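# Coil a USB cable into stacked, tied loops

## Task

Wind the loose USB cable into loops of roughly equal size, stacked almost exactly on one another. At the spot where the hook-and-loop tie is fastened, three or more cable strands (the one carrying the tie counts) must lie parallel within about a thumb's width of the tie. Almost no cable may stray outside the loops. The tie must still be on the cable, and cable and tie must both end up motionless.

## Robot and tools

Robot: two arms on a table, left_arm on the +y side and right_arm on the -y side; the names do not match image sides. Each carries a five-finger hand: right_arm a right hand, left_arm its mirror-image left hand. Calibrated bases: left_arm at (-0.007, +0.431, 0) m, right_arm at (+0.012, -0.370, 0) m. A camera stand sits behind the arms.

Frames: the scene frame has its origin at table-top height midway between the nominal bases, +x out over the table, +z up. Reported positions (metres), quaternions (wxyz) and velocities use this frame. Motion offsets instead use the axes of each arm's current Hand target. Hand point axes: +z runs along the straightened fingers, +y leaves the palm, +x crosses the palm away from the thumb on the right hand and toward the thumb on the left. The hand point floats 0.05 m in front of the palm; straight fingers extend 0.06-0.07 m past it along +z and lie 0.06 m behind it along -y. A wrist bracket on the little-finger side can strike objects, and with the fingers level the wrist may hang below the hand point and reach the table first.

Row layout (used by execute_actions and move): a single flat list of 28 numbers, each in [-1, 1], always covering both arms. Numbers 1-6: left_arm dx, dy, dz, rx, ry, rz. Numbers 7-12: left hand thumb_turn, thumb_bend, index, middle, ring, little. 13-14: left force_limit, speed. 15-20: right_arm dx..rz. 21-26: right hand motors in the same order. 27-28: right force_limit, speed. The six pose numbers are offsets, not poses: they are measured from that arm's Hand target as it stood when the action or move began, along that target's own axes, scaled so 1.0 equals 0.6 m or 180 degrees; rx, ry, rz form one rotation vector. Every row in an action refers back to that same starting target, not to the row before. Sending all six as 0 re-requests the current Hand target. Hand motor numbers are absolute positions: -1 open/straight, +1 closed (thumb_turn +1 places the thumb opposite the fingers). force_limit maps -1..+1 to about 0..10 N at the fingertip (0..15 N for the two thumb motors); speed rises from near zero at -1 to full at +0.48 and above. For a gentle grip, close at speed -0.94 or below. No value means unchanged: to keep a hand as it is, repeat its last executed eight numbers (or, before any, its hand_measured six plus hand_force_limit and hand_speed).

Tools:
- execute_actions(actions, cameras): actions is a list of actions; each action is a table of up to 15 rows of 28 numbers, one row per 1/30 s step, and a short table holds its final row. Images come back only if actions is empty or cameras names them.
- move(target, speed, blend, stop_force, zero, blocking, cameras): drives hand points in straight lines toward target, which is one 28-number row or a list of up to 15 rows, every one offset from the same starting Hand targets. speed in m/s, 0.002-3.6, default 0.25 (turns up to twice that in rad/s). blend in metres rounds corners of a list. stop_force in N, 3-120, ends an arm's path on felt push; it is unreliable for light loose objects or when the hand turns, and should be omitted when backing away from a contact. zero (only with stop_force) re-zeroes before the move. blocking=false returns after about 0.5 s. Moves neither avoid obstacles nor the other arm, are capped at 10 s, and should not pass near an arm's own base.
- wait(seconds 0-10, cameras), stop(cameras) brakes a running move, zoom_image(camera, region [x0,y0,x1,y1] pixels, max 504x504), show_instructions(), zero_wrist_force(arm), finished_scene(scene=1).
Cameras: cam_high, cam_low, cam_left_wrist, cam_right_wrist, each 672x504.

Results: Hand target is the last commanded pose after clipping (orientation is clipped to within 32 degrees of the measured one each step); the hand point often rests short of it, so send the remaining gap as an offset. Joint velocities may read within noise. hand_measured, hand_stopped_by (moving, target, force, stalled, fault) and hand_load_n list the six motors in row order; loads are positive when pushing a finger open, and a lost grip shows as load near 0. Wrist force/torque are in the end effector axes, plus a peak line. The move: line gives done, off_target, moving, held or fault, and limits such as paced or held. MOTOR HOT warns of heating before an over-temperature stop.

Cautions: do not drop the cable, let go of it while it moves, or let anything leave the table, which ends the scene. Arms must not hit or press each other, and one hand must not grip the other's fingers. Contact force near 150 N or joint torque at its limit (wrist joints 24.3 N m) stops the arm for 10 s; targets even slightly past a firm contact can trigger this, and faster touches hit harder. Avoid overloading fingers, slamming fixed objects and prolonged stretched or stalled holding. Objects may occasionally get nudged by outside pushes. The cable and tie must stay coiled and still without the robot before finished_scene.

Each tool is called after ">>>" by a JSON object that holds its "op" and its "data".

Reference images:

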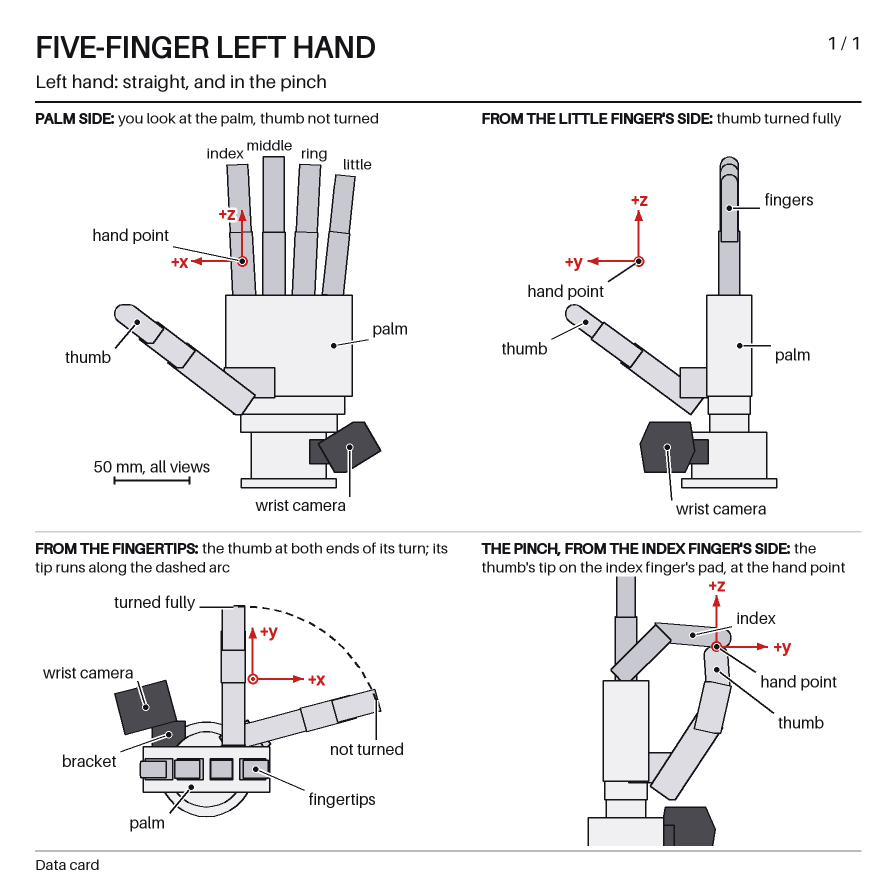

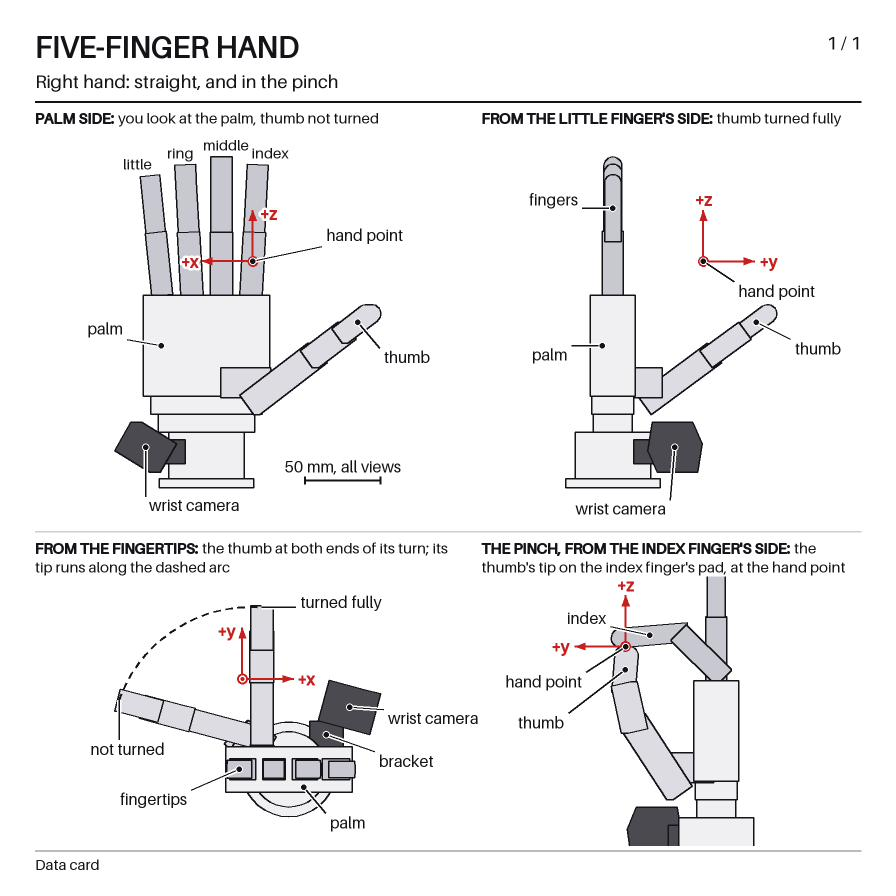

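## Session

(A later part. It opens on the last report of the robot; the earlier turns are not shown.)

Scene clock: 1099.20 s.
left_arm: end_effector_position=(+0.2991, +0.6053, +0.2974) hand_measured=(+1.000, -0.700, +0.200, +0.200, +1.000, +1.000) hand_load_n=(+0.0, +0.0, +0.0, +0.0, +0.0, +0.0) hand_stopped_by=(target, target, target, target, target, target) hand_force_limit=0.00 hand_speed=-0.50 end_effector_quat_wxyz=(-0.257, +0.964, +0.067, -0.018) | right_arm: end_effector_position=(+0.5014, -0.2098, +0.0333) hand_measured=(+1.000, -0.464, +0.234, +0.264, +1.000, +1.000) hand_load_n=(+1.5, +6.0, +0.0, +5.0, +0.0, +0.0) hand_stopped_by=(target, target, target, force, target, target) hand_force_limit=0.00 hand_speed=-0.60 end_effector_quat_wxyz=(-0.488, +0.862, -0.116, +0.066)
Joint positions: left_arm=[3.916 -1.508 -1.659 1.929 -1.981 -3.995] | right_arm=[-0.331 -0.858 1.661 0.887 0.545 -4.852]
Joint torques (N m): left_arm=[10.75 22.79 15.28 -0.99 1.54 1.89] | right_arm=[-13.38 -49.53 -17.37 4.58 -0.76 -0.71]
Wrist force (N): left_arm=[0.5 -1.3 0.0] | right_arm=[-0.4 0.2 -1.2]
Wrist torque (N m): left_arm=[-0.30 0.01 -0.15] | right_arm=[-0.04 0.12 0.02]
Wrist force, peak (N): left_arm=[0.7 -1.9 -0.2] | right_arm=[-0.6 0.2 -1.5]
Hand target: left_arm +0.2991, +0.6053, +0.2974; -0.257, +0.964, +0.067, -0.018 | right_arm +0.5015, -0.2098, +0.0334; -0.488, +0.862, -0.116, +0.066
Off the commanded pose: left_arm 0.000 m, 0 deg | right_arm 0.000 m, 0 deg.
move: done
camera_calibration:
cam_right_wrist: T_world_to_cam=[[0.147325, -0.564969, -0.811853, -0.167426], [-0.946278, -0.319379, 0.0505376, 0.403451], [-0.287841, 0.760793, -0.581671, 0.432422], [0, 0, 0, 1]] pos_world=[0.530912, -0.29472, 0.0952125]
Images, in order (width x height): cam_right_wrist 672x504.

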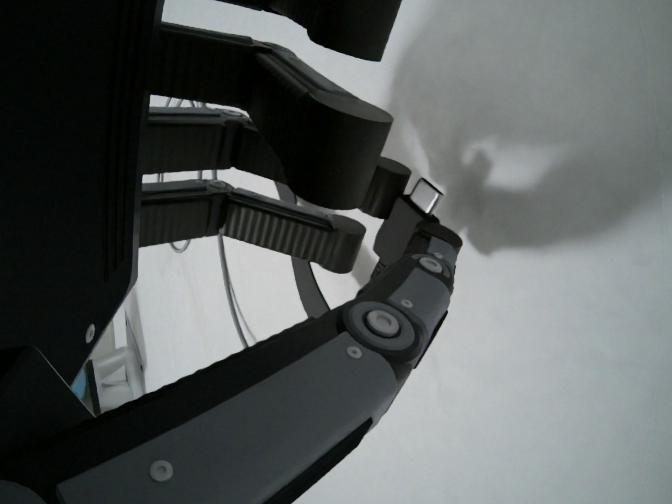

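>>> {"op": "move", "data": {"target": [[0,0,0,0,0,0,1,-0.7,0.2,0.2,1,1,0,-0.5,0,-0.0002,0,0,0,0,1,-0.43,0.235,0.4,1,1,0.1,-0.8]], "speed": 0.03, "cameras": ["cam_right_wrist"]}}

>>> {"op": "zoom_image", "data": {"camera": "cam_right_wrist", "region": [300, 130, 500, 280]}}

Scene clock: 1101.20 s.
left_arm: end_effector_position=(+0.2991, +0.6053, +0.2974) hand_measured=(+1.000, -0.700, +0.200, +0.200, +1.000, +1.000) hand_load_n=(+0.0, +0.0, +0.0, +0.0, +0.0, +0.0) hand_stopped_by=(target, target, target, target, target, target) hand_force_limit=0.00 hand_speed=-0.50 end_effector_quat_wxyz=(-0.257, +0.964, +0.067, -0.018) | right_arm: end_effector_position=(+0.5015, -0.2099, +0.0335) hand_measured=(+1.000, -0.436, +0.234, +0.264, +1.000, +1.000) hand_load_n=(+2.5, +7.5, +0.0, +7.5, +0.0, +0.0) hand_stopped_by=(target, force, target, force, target, target) hand_force_limit=0.10 hand_speed=-0.80 end_effector_quat_wxyz=(-0.488, +0.862, -0.116, +0.066)
Joint positions: left_arm=[3.916 -1.508 -1.659 1.929 -1.981 -3.995] | right_arm=[-0.331 -0.858 1.661 0.888 0.545 -4.852]
Joint torques (N m): left_arm=[10.43 23 16.16 -1 1.47 1.98] | right_arm=[5.17 -48.28 -17.5 4.5 -2.39 1.21]
Wrist force (N): left_arm=[0.4 -1.8 0.0] | right_arm=[0.0 -0.2 -1.1]
Wrist torque (N m): left_arm=[-0.39 0.04 -0.14] | right_arm=[-0.09 0.07 0.03]
Wrist force, peak (N): left_arm=[0.7 -1.9 -0.2] | right_arm=[-0.2 0.0 -1.6]
Hand target: left_arm +0.2991, +0.6053, +0.2974; -0.257, +0.964, +0.067, -0.018 | right_arm +0.5015, -0.2098, +0.0335; -0.488, +0.862, -0.116, +0.066
Off the commanded pose: left_arm 0.000 m, 0 deg | right_arm 0.000 m, 0 deg.
move: done
camera_calibration:
cam_right_wrist: T_world_to_cam=[[0.147352, -0.564973, -0.811846, -0.167213], [-0.946302, -0.319322, 0.050463, 0.403567], [-0.28775, 0.760815, -0.581687, 0.432584], [0, 0, 0, 1]] pos_world=[0.531012, -0.29472, 0.0955123]
Images, in order (width x height): cam_right_wrist 672x504.

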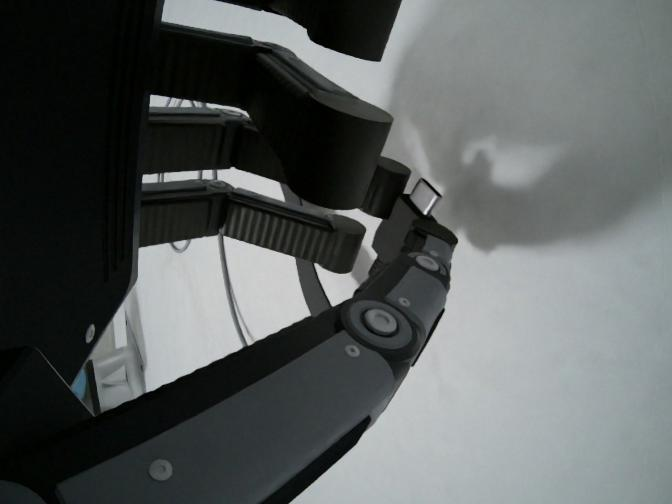

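Scaled by 2.520 from the camera's 672x504 image, which has a finer 960x720 frame.

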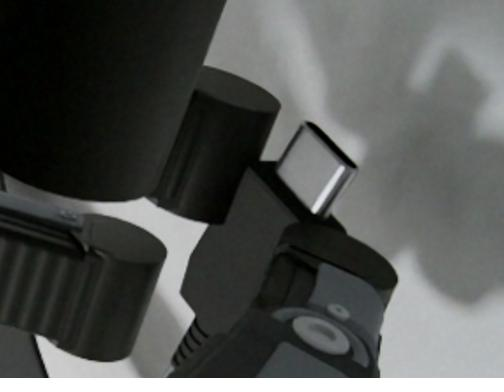

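>>> {"op": "move", "data": {"target": [[0,0,0,0,0,0,1,-0.7,0.2,0.2,1,1,0,-0.5,0,-0.0002,0,0,0,0,1,-0.40,0.235,0.4,1,1,0.25,-0.85]], "speed": 0.03, "cameras": ["cam_right_wrist"]}}

>>> {"op": "zoom_image", "data": {"camera": "cam_right_wrist", "region": [300, 130, 500, 280]}}

Scene clock: 1102.90 s.
left_arm: end_effector_position=(+0.2991, +0.6053, +0.2974) hand_measured=(+1.000, -0.700, +0.200, +0.200, +1.000, +1.000) hand_load_n=(+0.0, -0.5, +0.0, +0.0, +0.0, +0.5) hand_stopped_by=(target, target, target, target, target, target) hand_force_limit=0.00 hand_speed=-0.50 end_effector_quat_wxyz=(-0.257, +0.964, +0.067, -0.018) | right_arm: end_effector_position=(+0.5015, -0.2097, +0.0336) hand_measured=(+1.000, -0.400, +0.234, +0.266, +1.000, +1.000) hand_load_n=(+0.0, +0.0, +0.0, +0.0, +0.0, +0.0) hand_stopped_by=(target, target, target, force, target, target) hand_force_limit=0.25 hand_speed=-0.85 end_effector_quat_wxyz=(-0.488, +0.862, -0.116, +0.066)
Joint positions: left_arm=[3.916 -1.508 -1.659 1.929 -1.981 -3.995] | right_arm=[-0.331 -0.858 1.66 0.888 0.545 -4.852]
Joint torques (N m): left_arm=[10.1 23.33 15.45 -1.18 1.57 1.89] | right_arm=[13.49 -49.6 -17.7 4.62 -2.72 1.19]
Wrist force (N): left_arm=[0.7 -1.5 0.1] | right_arm=[-0.6 0.1 -1.1]
Wrist torque (N m): left_arm=[-0.34 -0.01 -0.13] | right_arm=[-0.04 0.14 0.01]
Wrist force, peak (N): left_arm=[0.7 -1.8 0.0] | right_arm=[-0.6 -0.1 -1.5]
Hand target: left_arm +0.2991, +0.6053, +0.2974; -0.257, +0.964, +0.067, -0.018 | right_arm +0.5015, -0.2097, +0.0336; -0.488, +0.862, -0.116, +0.066
Off the commanded pose: left_arm 0.000 m, 0 deg | right_arm 0.000 m, 0 deg.
move: done
camera_calibration:
cam_right_wrist: T_world_to_cam=[[0.147414, -0.564938, -0.811858, -0.167097], [-0.946264, -0.319433, 0.0504606, 0.403541], [-0.287842, 0.760794, -0.58167, 0.432608], [0, 0, 0, 1]] pos_world=[0.531012, -0.29462, 0.0956123]
Images, in order (width x height): cam_right_wrist 672x504.

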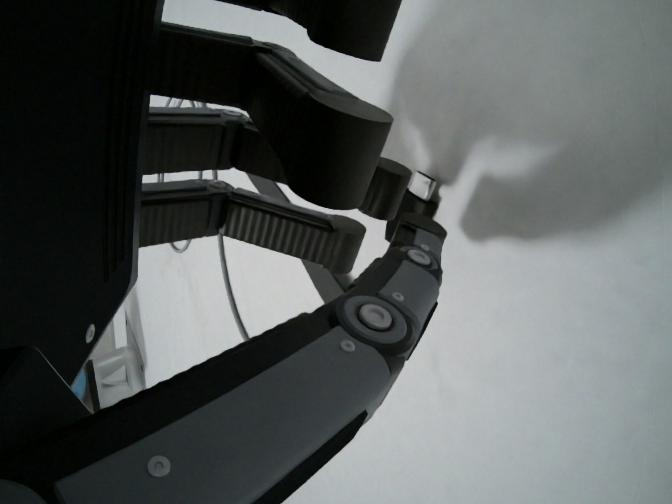

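Scaled by 2.520 from the camera's 672x504 image, which has a finer 960x720 frame.

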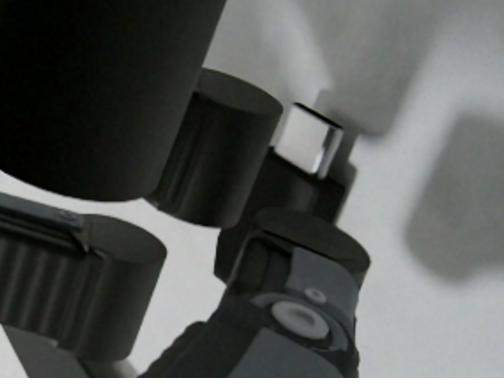

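>>> {"op": "move", "data": {"target": [[0,0,0,0,0,0,1,-0.7,0.2,0.2,1,1,0,-0.5,0,-0.0003,0,0.0167,0,0,1,-0.55,0.17,0.17,1,1,0,0.1]], "speed": 0.06, "cameras": ["cam_right_wrist"]}}

>>> {"op": "zoom_image", "data": {"camera": "cam_right_wrist", "region": [300, 130, 500, 280]}}

Scene clock: 1106.67 s.
left_arm: end_effector_position=(+0.2991, +0.6053, +0.2974) hand_measured=(+1.000, -0.700, +0.200, +0.200, +1.000, +1.000) hand_load_n=(+0.0, +0.0, +0.0, +0.0, +0.0, +0.0) hand_stopped_by=(target, target, target, target, target, target) hand_force_limit=0.00 hand_speed=-0.50 end_effector_quat_wxyz=(-0.257, +0.964, +0.067, -0.018) | right_arm: end_effector_position=(+0.5015, -0.2096, +0.0338) hand_measured=(+1.000, -0.550, +0.170, +0.170, +1.000, +1.000) hand_load_n=(+0.0, +0.0, +0.0, +0.0, +0.0, +0.0) hand_stopped_by=(target, target, target, target, target, target) hand_force_limit=0.00 hand_speed=0.10 end_effector_quat_wxyz=(-0.511, +0.849, -0.114, +0.069)
Joint positions: left_arm=[3.916 -1.508 -1.659 1.929 -1.981 -3.995] | right_arm=[-0.351 -0.837 1.672 0.907 0.496 -4.907]
Joint torques (N m): left_arm=[9.64 23.36 15.75 -1.16 1.47 1.98] | right_arm=[-13.37 -30.38 -0.49 4.79 -3.09 -1.53]
Wrist force (N): left_arm=[0.7 -1.7 -0.1] | right_arm=[-0.3 0.0 -1.2]
Wrist torque (N m): left_arm=[-0.36 0.00 -0.12] | right_arm=[-0.03 0.10 0.20]
Wrist force, peak (N): left_arm=[0.8 -1.9 -0.2] | right_arm=[-0.3 -0.1 -1.6]
Hand target: left_arm +0.2991, +0.6053, +0.2974; -0.257, +0.964, +0.067, -0.018 | right_arm +0.5015, -0.2096, +0.0338; -0.511, +0.849, -0.114, +0.069
Off the commanded pose: left_arm 0.000 m, 0 deg | right_arm 0.000 m, 0 deg.
move: done
camera_calibration:
cam_right_wrist: T_world_to_cam=[[0.158752, -0.523484, -0.837115, -0.163024], [-0.946788, -0.321154, 0.0212809, 0.40444], [-0.279983, 0.789193, -0.546612, 0.433408], [0, 0, 0, 1]] pos_world=[0.530146, -0.297495, 0.0918296]
Images, in order (width x height): cam_right_wrist 672x504.

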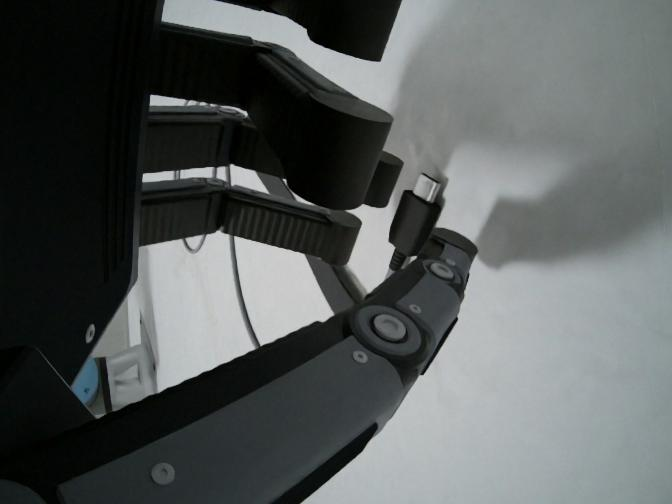

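Scaled by 2.520 from the camera's 672x504 image, which has a finer 960x720 frame.

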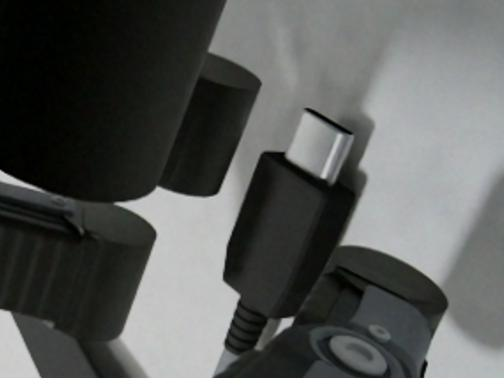

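>>> {"op": "move", "data": {"target": [[0,0,0,0,0,0,1,-0.7,0.2,0.2,1,1,0,-0.5,-0.006,-0.0066,0.0124,0,0,0,1,-0.55,0.17,0.17,1,1,0,0.1],[0,0,0,0,0,0,1,-0.7,0.2,0.2,1,1,0,-0.5,-0.006,0.0105,0.0214,0,0,0,1,-0.49,0.21,0.21,1,1,0,-0.3]], "speed": 0.05, "cameras": ["cam_right_wrist"]}}

>>> {"op": "zoom_image", "data": {"camera": "cam_right_wrist", "region": [300, 130, 500, 280]}}

Scene clock: 1111.80 s.
left_arm: end_effector_position=(+0.2991, +0.6053, +0.2974) hand_measured=(+1.000, -0.700, +0.200, +0.200, +1.000, +1.000) hand_load_n=(+0.0, +0.0, +0.0, +0.0, +0.0, +0.0) hand_stopped_by=(target, target, target, target, target, target) hand_force_limit=0.00 hand_speed=-0.50 end_effector_quat_wxyz=(-0.257, +0.964, +0.067, -0.018) | right_arm: end_effector_position=(+0.5003, -0.2006, +0.0222) hand_measured=(+1.000, -0.490, +0.210, +0.210, +1.000, +1.000) hand_load_n=(+0.0, +0.0, +0.0, +0.0, +0.0, +0.0) hand_stopped_by=(target, target, target, target, target, target) hand_force_limit=0.00 hand_speed=-0.30 end_effector_quat_wxyz=(-0.511, +0.849, -0.114, +0.069)
Joint positions: left_arm=[3.916 -1.508 -1.659 1.929 -1.981 -3.995] | right_arm=[-0.333 -0.824 1.678 0.856 0.493 -4.87]
Joint torques (N m): left_arm=[10.53 22.81 15.09 -1.12 1.53 2.05] | right_arm=[14.22 -30.54 -0.88 0.04 -2.82 1.11]
Wrist force (N): left_arm=[0.7 -1.6 -0.1] | right_arm=[-0.7 0.0 -1.2]
Wrist torque (N m): left_arm=[-0.34 -0.01 -0.13] | right_arm=[-0.04 0.16 0.01]
Wrist force, peak (N): left_arm=[0.7 -1.9 -0.2] | right_arm=[-0.7 0.0 -1.6]
Hand target: left_arm +0.2991, +0.6053, +0.2974; -0.257, +0.964, +0.067, -0.018 | right_arm +0.5003, -0.2006, +0.0222; -0.511, +0.849, -0.114, +0.069
Off the commanded pose: left_arm 0.000 m, 0 deg | right_arm 0.000 m, 0 deg.
move: done
camera_calibration:
cam_right_wrist: T_world_to_cam=[[0.158814, -0.52322, -0.837269, -0.167777], [-0.946781, -0.321183, 0.0211244, 0.406442], [-0.279969, 0.789356, -0.546384, 0.41965], [0, 0, 0, 1]] pos_world=[0.528946, -0.288495, 0.0802298]
Images, in order (width x height): cam_right_wrist 672x504.

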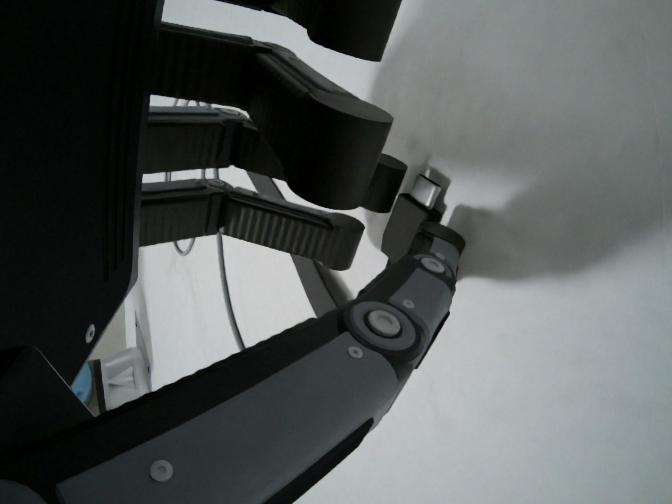

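Scaled by 2.520 from the camera's 672x504 image, which has a finer 960x720 frame.

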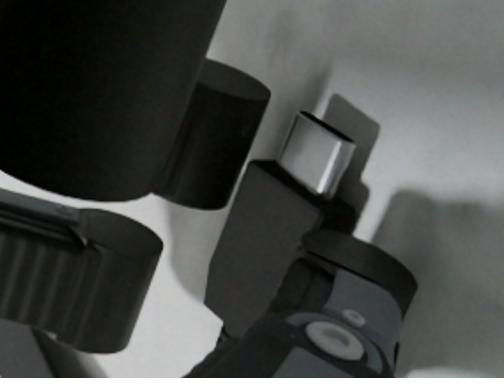

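>>> {"op": "move", "data": {"target": [[0,0,0,0,0,0,1,-0.7,0.2,0.2,1,1,0,-0.5,0,0.0024,0.00125,0,0,0,1,-0.49,0.21,0.21,1,1,0,-0.3],[0,0,0,0,0,0,1,-0.7,0.2,0.2,1,1,0,-0.5,0,0.0024,0.00125,0,0,0,1,-0.26,0.21,0.21,1,1,0,-0.3]], "speed": 0.05, "cameras": ["cam_right_wrist"]}}

>>> {"op": "zoom_image", "data": {"camera": "cam_right_wrist", "region": [300, 130, 500, 280]}}

Scene clock: 1114.90 s.
left_arm: end_effector_position=(+0.2991, +0.6053, +0.2974) hand_measured=(+1.000, -0.700, +0.200, +0.200, +1.000, +1.000) hand_load_n=(+0.0, +0.0, +0.0, +0.0, +0.0, +0.0) hand_stopped_by=(target, target, target, target, target, target) hand_force_limit=0.00 hand_speed=-0.50 end_effector_quat_wxyz=(-0.257, +0.964, +0.067, -0.018) | right_arm: end_effector_position=(+0.5003, -0.2006, +0.0206) hand_measured=(+1.000, -0.264, +0.210, +0.208, +1.000, +1.000) hand_load_n=(+0.0, +4.5, +0.0, +12.0, +0.0, +0.0) hand_stopped_by=(target, target, target, target, target, target) hand_force_limit=0.00 hand_speed=-0.30 end_effector_quat_wxyz=(-0.511, +0.849, -0.114, +0.069)
Joint positions: left_arm=[3.916 -1.508 -1.659 1.929 -1.981 -3.995] | right_arm=[-0.333 -0.821 1.678 0.853 0.493 -4.87]
Joint torques (N m): left_arm=[10.61 22.62 15.24 -1.27 1.54 1.95] | right_arm=[6.56 -28.75 -0.15 -0.29 1.54 -0.93]
Wrist force (N): left_arm=[0.7 -1.6 0.0] | right_arm=[1.6 -13.5 -5.9]
Wrist torque (N m): left_arm=[-0.35 -0.01 -0.13] | right_arm=[-0.54 0.16 -0.24]
Wrist force, peak (N): left_arm=[0.7 -1.8 -0.1] | right_arm=[1.6 -13.5 -5.9]
Hand target: left_arm +0.2991, +0.6053, +0.2974; -0.257, +0.964, +0.067, -0.018 | right_arm +0.5003, -0.2006, +0.0206; -0.511, +0.849, -0.114, +0.069
Off the commanded pose: left_arm 0.000 m, 0 deg | right_arm 0.000 m, 0 deg.
move: done
camera_calibration:
cam_right_wrist: T_world_to_cam=[[0.158932, -0.523058, -0.837348, -0.169125], [-0.946764, -0.321246, 0.0209698, 0.406461], [-0.279963, 0.789438, -0.546268, 0.418787], [0, 0, 0, 1]] pos_world=[0.528946, -0.288495, 0.0786298]
Images, in order (width x height): cam_right_wrist 672x504.

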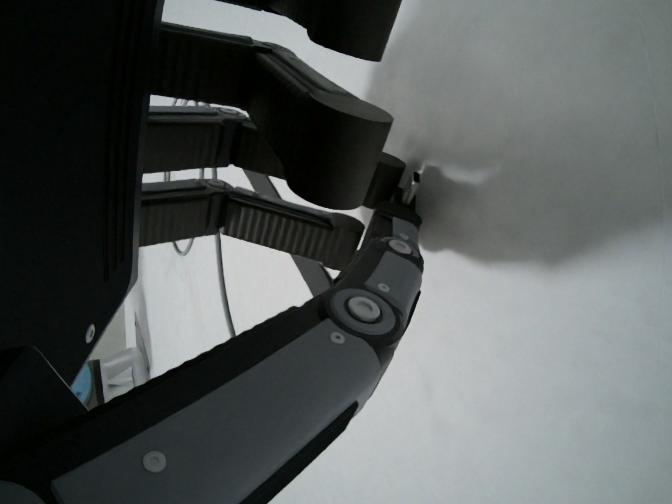

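Scaled by 2.520 from the camera's 672x504 image, which has a finer 960x720 frame.

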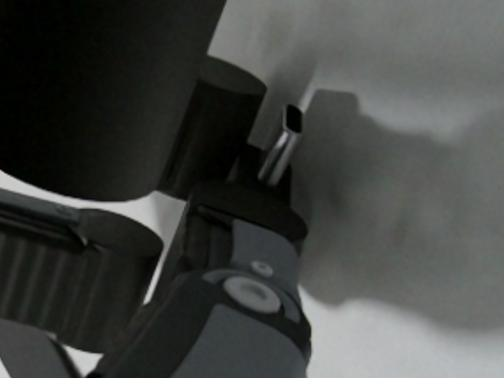

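>>> {"op": "move", "data": {"target": [[0,0,0,0,0,0,1,-0.7,0.2,0.2,1,1,0,-0.5,0,-0.0002,0,0,0,0,1,-0.18,0.21,0.21,1,1,0.2,-0.5]], "speed": 0.05, "cameras": ["cam_right_wrist"]}}

>>> {"op": "zoom_image", "data": {"camera": "cam_right_wrist", "region": [300, 130, 500, 280]}}

Scene clock: 1116.67 s.
left_arm: end_effector_position=(+0.2991, +0.6053, +0.2974) hand_measured=(+1.000, -0.700, +0.200, +0.200, +1.000, +1.000) hand_load_n=(+0.0, +0.0, +0.0, +0.0, +0.0, +0.5) hand_stopped_by=(target, target, target, target, target, target) hand_force_limit=0.00 hand_speed=-0.50 end_effector_quat_wxyz=(-0.257, +0.964, +0.067, -0.018) | right_arm: end_effector_position=(+0.5003, -0.2006, +0.0206) hand_measured=(+1.000, -0.182, +0.210, +0.208, +1.000, +1.000) hand_load_n=(+0.5, +2.5, +0.0, +14.5, +0.0, +0.0) hand_stopped_by=(target, target, target, target, target, target) hand_force_limit=0.20 hand_speed=-0.50 end_effector_quat_wxyz=(-0.511, +0.849, -0.114, +0.069)
Joint positions: left_arm=[3.916 -1.508 -1.659 1.929 -1.981 -3.995] | right_arm=[-0.333 -0.821 1.678 0.853 0.493 -4.87]
Joint torques (N m): left_arm=[10.18 21.86 15.31 -1.23 1.62 1.88] | right_arm=[8.94 -47.78 -8.66 2.16 -1.75 1.11]
Wrist force (N): left_arm=[0.7 -1.7 0.0] | right_arm=[0.1 -4.4 -0.6]
Wrist torque (N m): left_arm=[-0.36 -0.02 -0.12] | right_arm=[-0.19 0.09 -0.06]
Wrist force, peak (N): left_arm=[0.7 -1.8 0.0] | right_arm=[1.2 -13.7 -5.7]
Hand target: left_arm +0.2991, +0.6053, +0.2974; -0.257, +0.964, +0.067, -0.018 | right_arm +0.5003, -0.2006, +0.0207; -0.511, +0.849, -0.114, +0.069
Off the commanded pose: left_arm 0.000 m, 0 deg | right_arm 0.000 m, 0 deg.
move: done
camera_calibration:
cam_right_wrist: T_world_to_cam=[[0.15875, -0.523243, -0.837267, -0.169089], [-0.946792, -0.321147, 0.0211812, 0.406487], [-0.279969, 0.789355, -0.546384, 0.418775], [0, 0, 0, 1]] pos_world=[0.528946, -0.288495, 0.07863]
Images, in order (width x height): cam_right_wrist 672x504.

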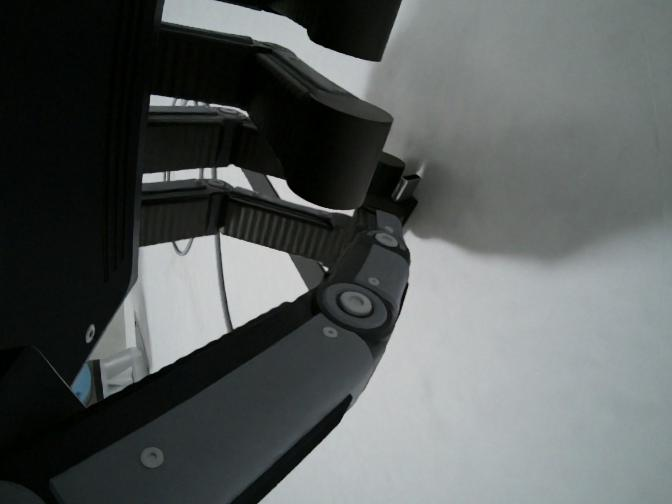

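Scaled by 2.520 from the camera's 672x504 image, which has a finer 960x720 frame.

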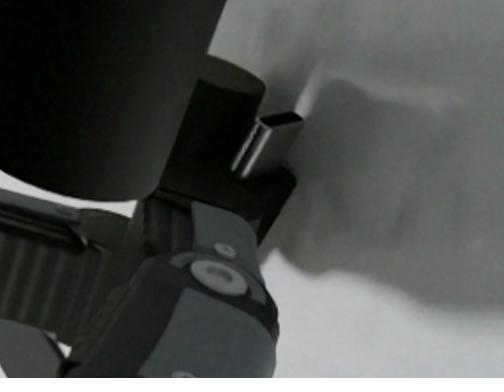

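>>> {"op": "move", "data": {"target": [[0,0,0,0,0,0,1,-0.7,0.2,0.2,1,1,0,-0.5,0,-0.0147,-0.0078,0,0,0,1,-0.18,0.21,0.21,1,1,0.2,-0.5]], "speed": 0.03, "cameras": ["cam_right_wrist","cam_low"]}}

>>> {"op": "zoom_image", "data": {"camera": "cam_right_wrist", "region": [300, 130, 500, 280]}}

Scene clock: 1119.37 s.
left_arm: end_effector_position=(+0.2991, +0.6053, +0.2974) hand_measured=(+1.000, -0.700, +0.200, +0.200, +1.000, +1.000) hand_load_n=(+0.0, +0.0, +0.0, +0.0, +0.0, +0.0) hand_stopped_by=(target, target, target, target, target, target) hand_force_limit=0.00 hand_speed=-0.50 end_effector_quat_wxyz=(-0.257, +0.964, +0.067, -0.018) | right_arm: end_effector_position=(+0.5003, -0.2005, +0.0305) hand_measured=(+1.000, -0.182, +0.210, +0.208, +1.000, +1.000) hand_load_n=(+0.5, +2.0, +0.0, +5.5, +0.5, +0.0) hand_stopped_by=(target, target, target, target, target, target) hand_force_limit=0.20 hand_speed=-0.50 end_effector_quat_wxyz=(-0.511, +0.849, -0.114, +0.069)
Joint positions: left_arm=[3.916 -1.508 -1.659 1.929 -1.981 -3.995] | right_arm=[-0.333 -0.839 1.677 0.871 0.493 -4.87]
Joint torques (N m): left_arm=[9.57 22.85 16.08 -1.22 1.45 1.92] | right_arm=[11.92 -48.67 -16.7 4.55 -2.18 -0.5]
Wrist force (N): left_arm=[0.6 -1.7 -0.1] | right_arm=[-0.5 0.2 -0.9]
Wrist torque (N m): left_arm=[-0.36 0.00 -0.13] | right_arm=[-0.04 0.11 0.03]
Wrist force, peak (N): left_arm=[0.9 -1.7 0.0] | right_arm=[-0.2 -4.3 -0.7]
Hand target: left_arm +0.2991, +0.6053, +0.2974; -0.257, +0.964, +0.067, -0.018 | right_arm +0.5003, -0.2006, +0.0307; -0.511, +0.849, -0.114, +0.069
Off the commanded pose: left_arm 0.000 m, 0 deg | right_arm 0.000 m, 0 deg.
move: done
camera_calibration:
cam_right_wrist: T_world_to_cam=[[0.1588, -0.523225, -0.837268, -0.160821], [-0.946784, -0.321175, 0.0211371, 0.406269], [-0.279969, 0.789355, -0.546384, 0.424185], [0, 0, 0, 1]] pos_world=[0.528946, -0.288495, 0.0885299]
Images, in order (width x height): cam_low 672x504, cam_right_wrist 672x504.

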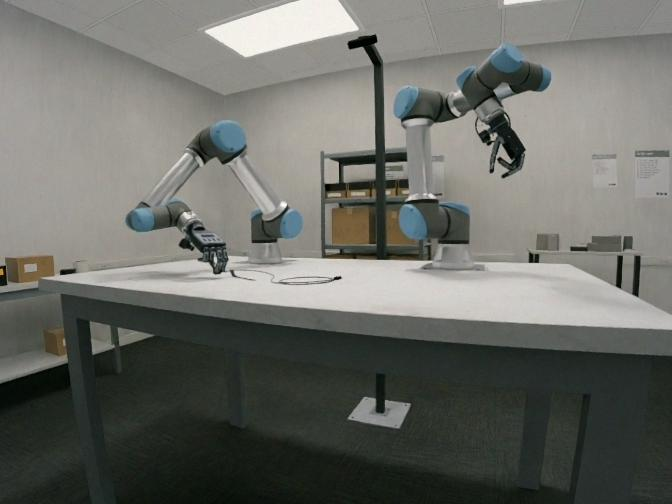

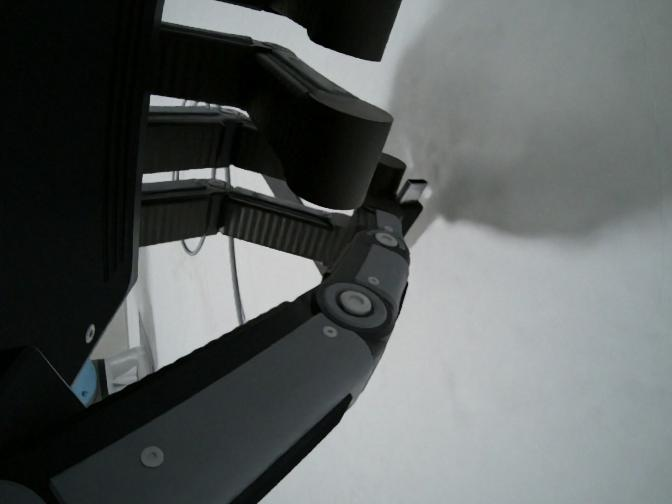

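Scaled by 2.520 from the camera's 672x504 image, which has a finer 960x720 frame.

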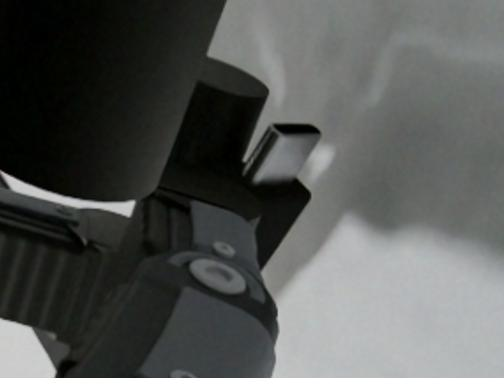

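>>> {"op": "move", "data": {"target": [[0,0,0,0,0,0,1,-0.7,0.2,0.2,1,1,0,-0.5,0,-0.0002,0,0,0,0,1,-0.08,0.21,0.21,1,1,0,-0.8]], "speed": 0.03, "cameras": ["cam_right_wrist"]}}

>>> {"op": "zoom_image", "data": {"camera": "cam_right_wrist", "region": [300, 130, 500, 280]}}

Scene clock: 1121.20 s.
left_arm: end_effector_position=(+0.2991, +0.6053, +0.2974) hand_measured=(+1.000, -0.700, +0.200, +0.200, +1.000, +1.000) hand_load_n=(+0.0, +0.0, +0.0, +0.0, +0.0, +0.0) hand_stopped_by=(target, target, target, target, target, target) hand_force_limit=0.00 hand_speed=-0.50 end_effector_quat_wxyz=(-0.257, +0.964, +0.067, -0.018) | right_arm: end_effector_position=(+0.5003, -0.2005, +0.0308) hand_measured=(+1.000, -0.080, +0.210, +0.210, +1.000, +1.000) hand_load_n=(+0.0, +0.0, +0.0, +0.0, +0.0, +0.0) hand_stopped_by=(target, target, target, target, target, target) hand_force_limit=0.00 hand_speed=-0.80 end_effector_quat_wxyz=(-0.511, +0.849, -0.114, +0.069)
Joint positions: left_arm=[3.916 -1.508 -1.659 1.929 -1.981 -3.995] | right_arm=[-0.333 -0.839 1.677 0.872 0.493 -4.87]
Joint torques (N m): left_arm=[9.86 23.02 15.59 -1.18 1.56 2] | right_arm=[14.04 -48.65 -17.01 4.69 -2.37 1.22]
Wrist force (N): left_arm=[0.6 -1.7 -0.1] | right_arm=[-0.2 -0.1 -1.0]
Wrist torque (N m): left_arm=[-0.35 0.00 -0.13] | right_arm=[-0.07 0.06 0.04]
Wrist force, peak (N): left_arm=[0.8 -1.8 -0.1] | right_arm=[-0.8 0.1 -1.6]
Hand target: left_arm +0.2991, +0.6053, +0.2974; -0.257, +0.964, +0.067, -0.018 | right_arm +0.5003, -0.2005, +0.0308; -0.511, +0.849, -0.114, +0.069
Off the commanded pose: left_arm 0.000 m, 0 deg | right_arm 0.000 m, 0 deg.
move: done
camera_calibration:
cam_right_wrist: T_world_to_cam=[[0.1588, -0.523225, -0.837268, -0.160601], [-0.946784, -0.321175, 0.0211371, 0.406297], [-0.279969, 0.789355, -0.546384, 0.424215], [0, 0, 0, 1]] pos_world=[0.528946, -0.288395, 0.0887299]
Images, in order (width x height): cam_right_wrist 672x504.

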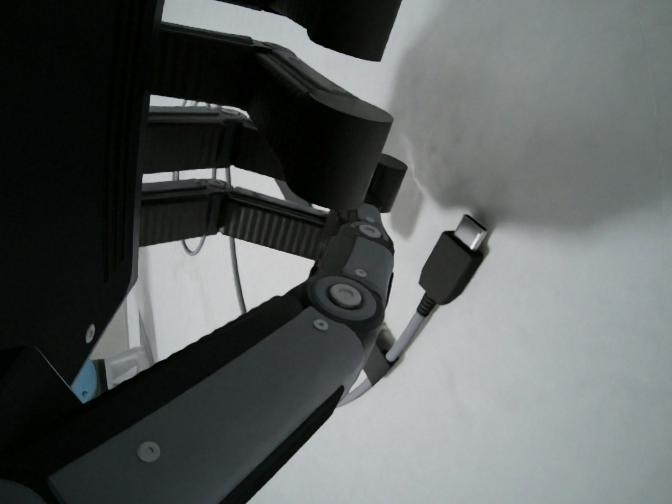

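Scaled by 2.520 from the camera's 672x504 image, which has a finer 960x720 frame.

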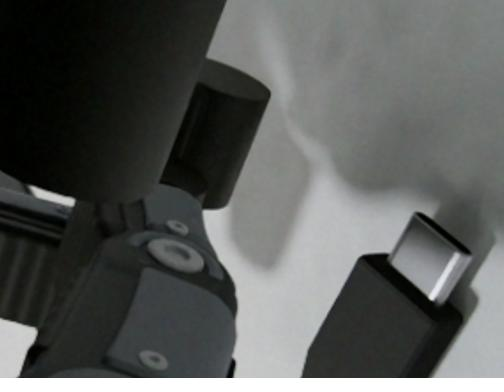

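>>> {"op": "move", "data": {"target": [[0,0,0,0,0,0,1,-0.7,0.2,0.2,1,1,0,-0.5,0.0,-0.0441,-0.0235,0,0,0,1,-0.08,0.21,0.21,1,1,0,-0.5],[0,0,0,0,0,0,1,-0.7,0.2,0.2,1,1,0,-0.5,0.0,-0.0441,-0.0235,-0.0167,0,0,1,-0.55,0.15,0.15,1,1,0,0.1]], "speed": 0.1, "cameras": ["cam_right_wrist","cam_high"]}}

>>> {"op": "zoom_image", "data": {"camera": "cam_right_wrist", "region": [340, 130, 600, 330]}}

Scene clock: 1133.60 s.
left_arm: end_effector_position=(+0.2991, +0.6053, +0.2974) hand_measured=(+1.000, -0.700, +0.200, +0.200, +1.000, +1.000) hand_load_n=(+0.0, +0.0, +0.0, +0.0, +0.0, +0.0) hand_stopped_by=(target, target, target, target, target, target) hand_force_limit=0.00 hand_speed=-0.50 end_effector_quat_wxyz=(-0.257, +0.964, +0.067, -0.018) | right_arm: end_effector_position=(+0.5003, -0.2005, +0.0608) hand_measured=(+1.000, -0.550, +0.150, +0.150, +1.000, +1.000) hand_load_n=(+0.0, +0.0, +0.0, +0.0, +0.0, +0.0) hand_stopped_by=(target, target, target, target, target, target) hand_force_limit=0.00 hand_speed=0.10 end_effector_quat_wxyz=(-0.488, +0.862, -0.116, +0.066)
Joint positions: left_arm=[3.916 -1.508 -1.659 1.929 -1.981 -3.995] | right_arm=[-0.312 -0.91 1.655 0.915 0.543 -4.817]
Joint torques (N m): left_arm=[9.26 22.06 15.36 -1.15 1.51 1.85] | right_arm=[13.81 -47.5 -17.58 0.32 0.26 1.16]
Wrist force (N): left_arm=[0.6 -1.7 -0.1] | right_arm=[-0.6 -0.1 -0.9]
Wrist torque (N m): left_arm=[-0.35 0.01 -0.13] | right_arm=[-0.09 0.14 0.02]
Wrist force, peak (N): left_arm=[0.8 -1.8 0.0] | right_arm=[-0.7 0.0 -1.5]
Hand target: left_arm +0.2991, +0.6053, +0.2974; -0.257, +0.964, +0.067, -0.018 | right_arm +0.5003, -0.2005, +0.0608; -0.488, +0.862, -0.116, +0.066
Off the commanded pose: left_arm 0.000 m, 0 deg | right_arm 0.000 m, 0 deg.
move: done
camera_calibration:
cam_right_wrist: T_world_to_cam=[[0.147414, -0.564938, -0.811858, -0.139722], [-0.946264, -0.319433, 0.0504606, 0.403977], [-0.287842, 0.760794, -0.58167, 0.441026], [0, 0, 0, 1]] pos_world=[0.529812, -0.28542, 0.122712]
Images, in order (width x height): cam_high 672x504, cam_right_wrist 672x504.

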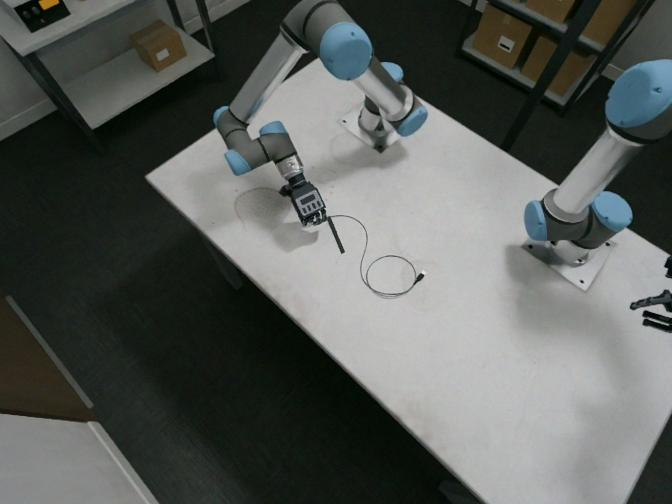

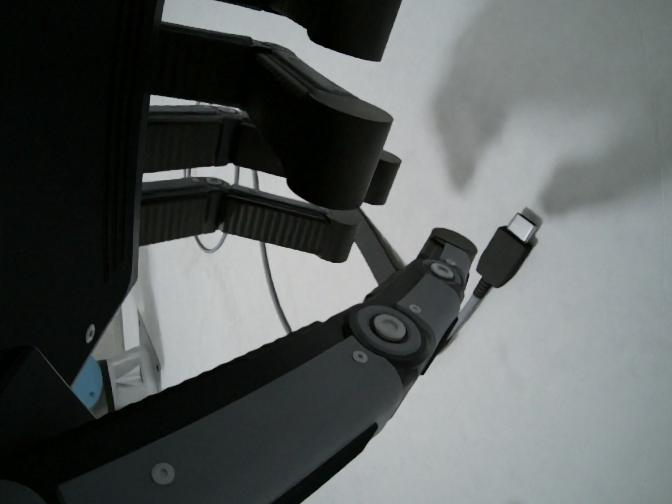

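Scaled by 1.938 from the camera's 672x504 image, which has a finer 960x720 frame.

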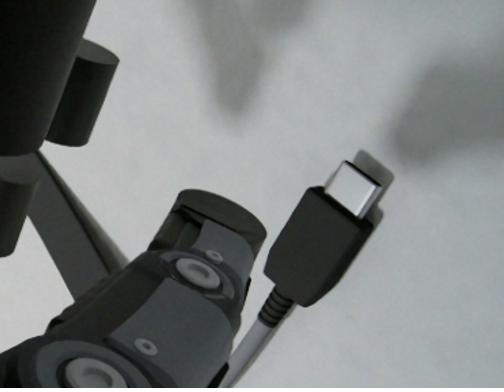

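>>> {"op": "move", "data": {"target": [[0,0,0,0,0,0,1,-0.7,0.2,0.2,1,1,0,-0.5,-0.01,0.0529,0.0115,0,0,0,1,-0.55,0.15,0.15,1,1,0,0.1],[0,0,0,0,0,0,1,-0.7,0.2,0.2,1,1,0,-0.5,-0.01,0.0529,0.0115,0,0,0,1,-0.5,0.2,0.2,1,1,0,0.1]], "speed": 0.08, "cameras": ["cam_right_wrist"]}}

>>> {"op": "zoom_image", "data": {"camera": "cam_right_wrist", "region": [300, 130, 500, 280]}}

Scene clock: 1140.23 s.
left_arm: end_effector_position=(+0.2991, +0.6053, +0.2974) hand_measured=(+1.000, -0.700, +0.200, +0.200, +1.000, +1.000) hand_load_n=(+0.0, +0.0, +0.0, +0.0, +0.0, +0.0) hand_stopped_by=(target, target, target, target, target, target) hand_force_limit=0.00 hand_speed=-0.50 end_effector_quat_wxyz=(-0.257, +0.964, +0.067, -0.018) | right_arm: end_effector_position=(+0.4917, -0.2090, +0.0300) hand_measured=(+1.000, -0.500, +0.200, +0.200, +1.000, +1.000) hand_load_n=(+0.0, +0.0, +0.0, +0.0, +0.0, +0.0) hand_stopped_by=(target, target, target, target, target, target) hand_force_limit=0.00 hand_speed=0.10 end_effector_quat_wxyz=(-0.488, +0.862, -0.116, +0.066)
Joint positions: left_arm=[3.916 -1.508 -1.659 1.929 -1.981 -3.995] | right_arm=[-0.336 -0.867 1.695 0.871 0.545 -4.863]
Joint torques (N m): left_arm=[9.48 22.42 15.81 -1.27 1.35 1.91] | right_arm=[-13.3 -29.77 -0.69 0.1 0.42 -1.47]
Wrist force (N): left_arm=[0.5 -1.7 0.0] | right_arm=[-0.7 -0.1 -1.5]
Wrist torque (N m): left_arm=[-0.36 0.02 -0.14] | right_arm=[-0.04 0.17 0.16]
Wrist force, peak (N): left_arm=[0.7 -1.9 -0.1] | right_arm=[-0.7 -0.1 -1.5]
Hand target: left_arm +0.2991, +0.6053, +0.2974; -0.257, +0.964, +0.067, -0.018 | right_arm +0.4917, -0.2090, +0.0300; -0.488, +0.862, -0.116, +0.066
Off the commanded pose: left_arm 0.000 m, 0 deg | right_arm 0.000 m, 0 deg.
move: done
camera_calibration:
cam_right_wrist: T_world_to_cam=[[0.147414, -0.564938, -0.811858, -0.168261], [-0.946264, -0.319433, 0.0504606, 0.394678], [-0.287842, 0.760794, -0.58167, 0.427102], [0, 0, 0, 1]] pos_world=[0.521212, -0.29392, 0.0919123]
Images, in order (width x height): cam_right_wrist 672x504.

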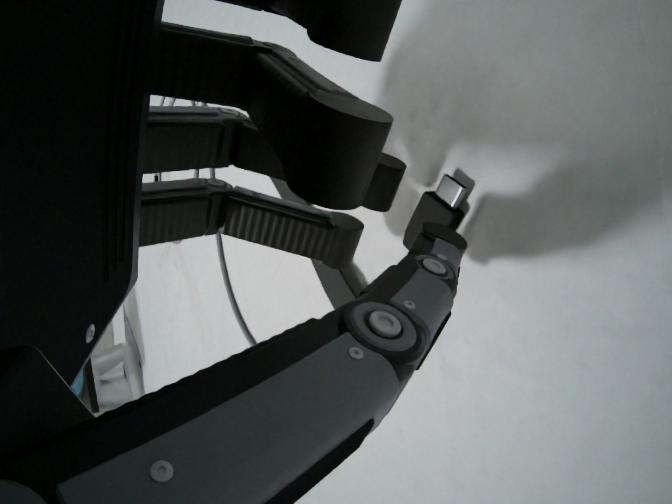

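Scaled by 2.520 from the camera's 672x504 image, which has a finer 960x720 frame.

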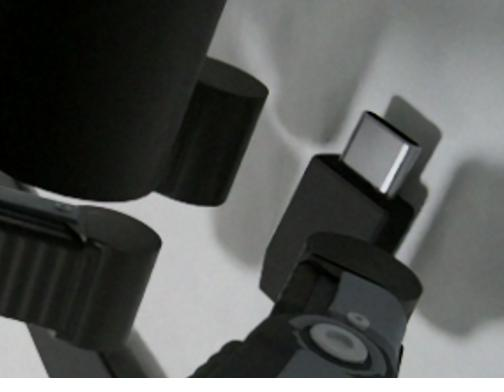

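>>> {"op": "move", "data": {"target": [[0,0,0,0,0,0,1,-0.7,0.2,0.2,1,1,0,-0.5,0.005,0.01543,0.00927,0,0,0,1,-0.5,0.2,0.2,1,1,0,0.1],[0,0,0,0,0,0,1,-0.7,0.2,0.2,1,1,0,-0.5,0.005,0.01543,0.00927,0,0,0,1,-0.48,0.22,0.22,1,1,0,-0.3],[0,0,0,0,0,0,1,-0.7,0.2,0.2,1,1,0,-0.5,0.005,0.01657,0.00996,0,0,0,1,-0.46,0.235,0.235,1,1,0,-0.3]], "speed": 0.04, "cameras": ["cam_right_wrist"]}}

>>> {"op": "zoom_image", "data": {"camera": "cam_right_wrist", "region": [300, 130, 500, 280]}}

Scene clock: 1144.83 s.
left_arm: end_effector_position=(+0.2991, +0.6053, +0.2974) hand_measured=(+1.000, -0.700, +0.200, +0.200, +1.000, +1.000) hand_load_n=(+0.0, +0.0, +0.0, +0.0, +0.0, +0.0) hand_stopped_by=(target, target, target, target, target, target) hand_force_limit=0.00 hand_speed=-0.50 end_effector_quat_wxyz=(-0.257, +0.964, +0.067, -0.018) | right_arm: end_effector_position=(+0.4946, -0.2098, +0.0184) hand_measured=(+1.000, -0.462, +0.234, +0.234, +1.000, +1.000) hand_load_n=(+0.5, +2.0, +0.0, +2.0, +0.0, +0.0) hand_stopped_by=(target, target, target, target, target, target) hand_force_limit=0.00 hand_speed=-0.30 end_effector_quat_wxyz=(-0.488, +0.862, -0.116, +0.066)
Joint positions: left_arm=[3.916 -1.508 -1.659 1.929 -1.981 -3.995] | right_arm=[-0.336 -0.842 1.687 0.853 0.545 -4.862]
Joint torques (N m): left_arm=[9.64 21.63 15.17 -1.26 1.47 1.79] | right_arm=[13.57 -30.76 -0.68 0.18 -2.67 1.1]
Wrist force (N): left_arm=[0.6 -1.5 -0.1] | right_arm=[-0.6 0.3 -1.2]
Wrist torque (N m): left_arm=[-0.34 0.00 -0.13] | right_arm=[-0.03 0.14 0.04]
Wrist force, peak (N): left_arm=[0.8 -1.8 -0.2] | right_arm=[-0.7 -0.1 -1.5]
Hand target: left_arm +0.2991, +0.6053, +0.2974; -0.257, +0.964, +0.067, -0.018 | right_arm +0.4946, -0.2098, +0.0184; -0.488, +0.862, -0.116, +0.066
Off the commanded pose: left_arm 0.000 m, 0 deg | right_arm 0.000 m, 0 deg.
move: done
camera_calibration:
cam_right_wrist: T_world_to_cam=[[0.147414, -0.564938, -0.811858, -0.178502], [-0.946264, -0.319433, 0.0504606, 0.397784], [-0.287842, 0.760794, -0.58167, 0.421722], [0, 0, 0, 1]] pos_world=[0.524112, -0.29462, 0.0803123]
Images, in order (width x height): cam_right_wrist 672x504.

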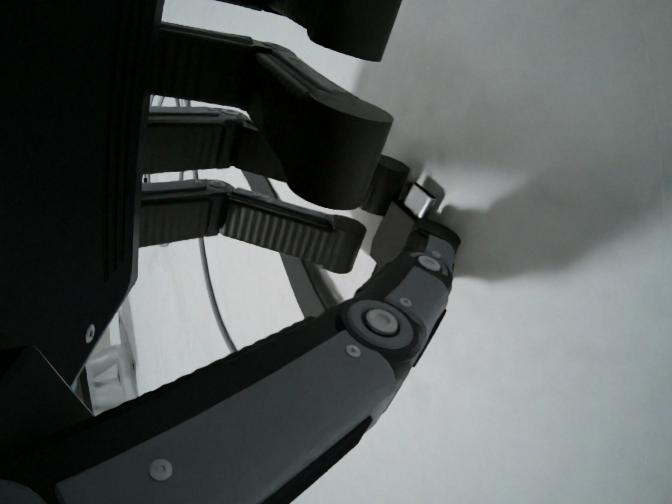

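Scaled by 2.520 from the camera's 672x504 image, which has a finer 960x720 frame.

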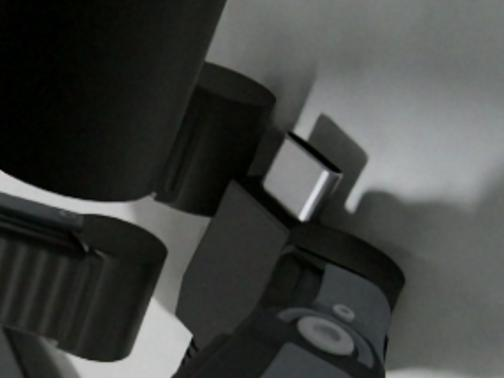

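>>> {"op": "move", "data": {"target": [[0,0,0,0,0,0,1,-0.7,0.2,0.2,1,1,0,-0.5,0,0.0006,0.0003,0,0,0,1,-0.45,0.235,0.25,1,1,0,-0.6],[0,0,0,0,0,0,1,-0.7,0.2,0.2,1,1,0,-0.5,0,0.0006,0.0003,0,0,0,1,-0.44,0.235,0.26,1,1,0,-0.6]], "speed": 0.02, "cameras": ["cam_right_wrist"]}}

>>> {"op": "zoom_image", "data": {"camera": "cam_right_wrist", "region": [300, 130, 500, 280]}}

Scene clock: 1147.57 s.
left_arm: end_effector_position=(+0.2991, +0.6053, +0.2974) hand_measured=(+1.000, -0.700, +0.200, +0.200, +1.000, +1.000) hand_load_n=(+0.0, +0.0, +0.0, +0.0, +0.0, +0.0) hand_stopped_by=(target, target, target, target, target, target) hand_force_limit=0.00 hand_speed=-0.50 end_effector_quat_wxyz=(-0.257, +0.964, +0.067, -0.018) | right_arm: end_effector_position=(+0.4946, -0.2098, +0.0180) hand_measured=(+1.000, -0.444, +0.234, +0.258, +1.000, +1.000) hand_load_n=(+2.0, +5.5, +0.0, +5.0, +0.0, +0.0) hand_stopped_by=(target, target, target, force, target, target) hand_force_limit=0.00 hand_speed=-0.60 end_effector_quat_wxyz=(-0.488, +0.862, -0.116, +0.066)
Joint positions: left_arm=[3.916 -1.508 -1.659 1.929 -1.981 -3.995] | right_arm=[-0.336 -0.841 1.688 0.852 0.545 -4.862]
Joint torques (N m): left_arm=[9.64 22.81 15.17 -1.28 1.55 1.9] | right_arm=[-5.65 -30.73 -1.01 0 -1.86 -1.1]
Wrist force (N): left_arm=[0.7 -1.6 -0.1] | right_arm=[-0.7 0.2 -1.0]
Wrist torque (N m): left_arm=[-0.34 -0.01 -0.13] | right_arm=[-0.05 0.15 0.03]
Wrist force, peak (N): left_arm=[0.8 -1.8 -0.2] | right_arm=[-0.6 0.2 -1.4]
Hand target: left_arm +0.2991, +0.6053, +0.2974; -0.257, +0.964, +0.067, -0.018 | right_arm +0.4946, -0.2098, +0.0180; -0.488, +0.862, -0.116, +0.066
Off the commanded pose: left_arm 0.000 m, 0 deg | right_arm 0.000 m, 0 deg.
move: done
camera_calibration:
cam_right_wrist: T_world_to_cam=[[0.147468, -0.564919, -0.811862, -0.178849], [-0.946256, -0.319465, 0.0504144, 0.397794], [-0.287842, 0.760794, -0.581669, 0.421489], [0, 0, 0, 1]] pos_world=[0.524112, -0.29462, 0.0799122]
Images, in order (width x height): cam_right_wrist 672x504.

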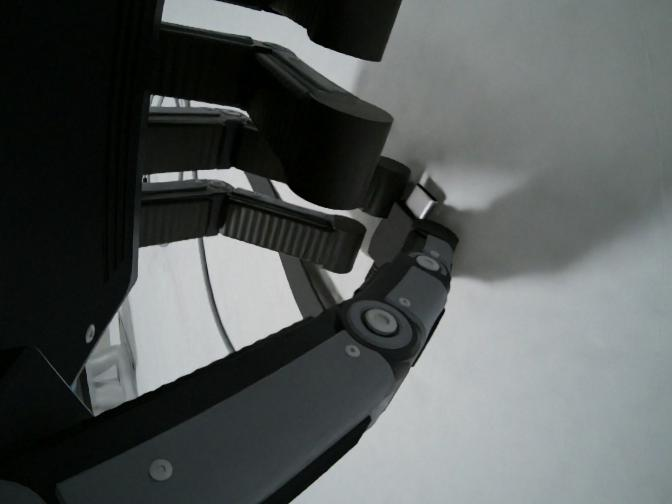

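Scaled by 2.520 from the camera's 672x504 image, which has a finer 960x720 frame.

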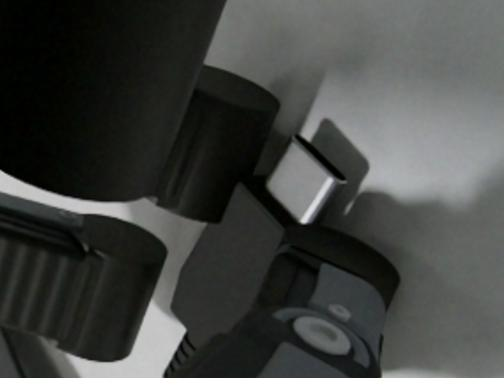

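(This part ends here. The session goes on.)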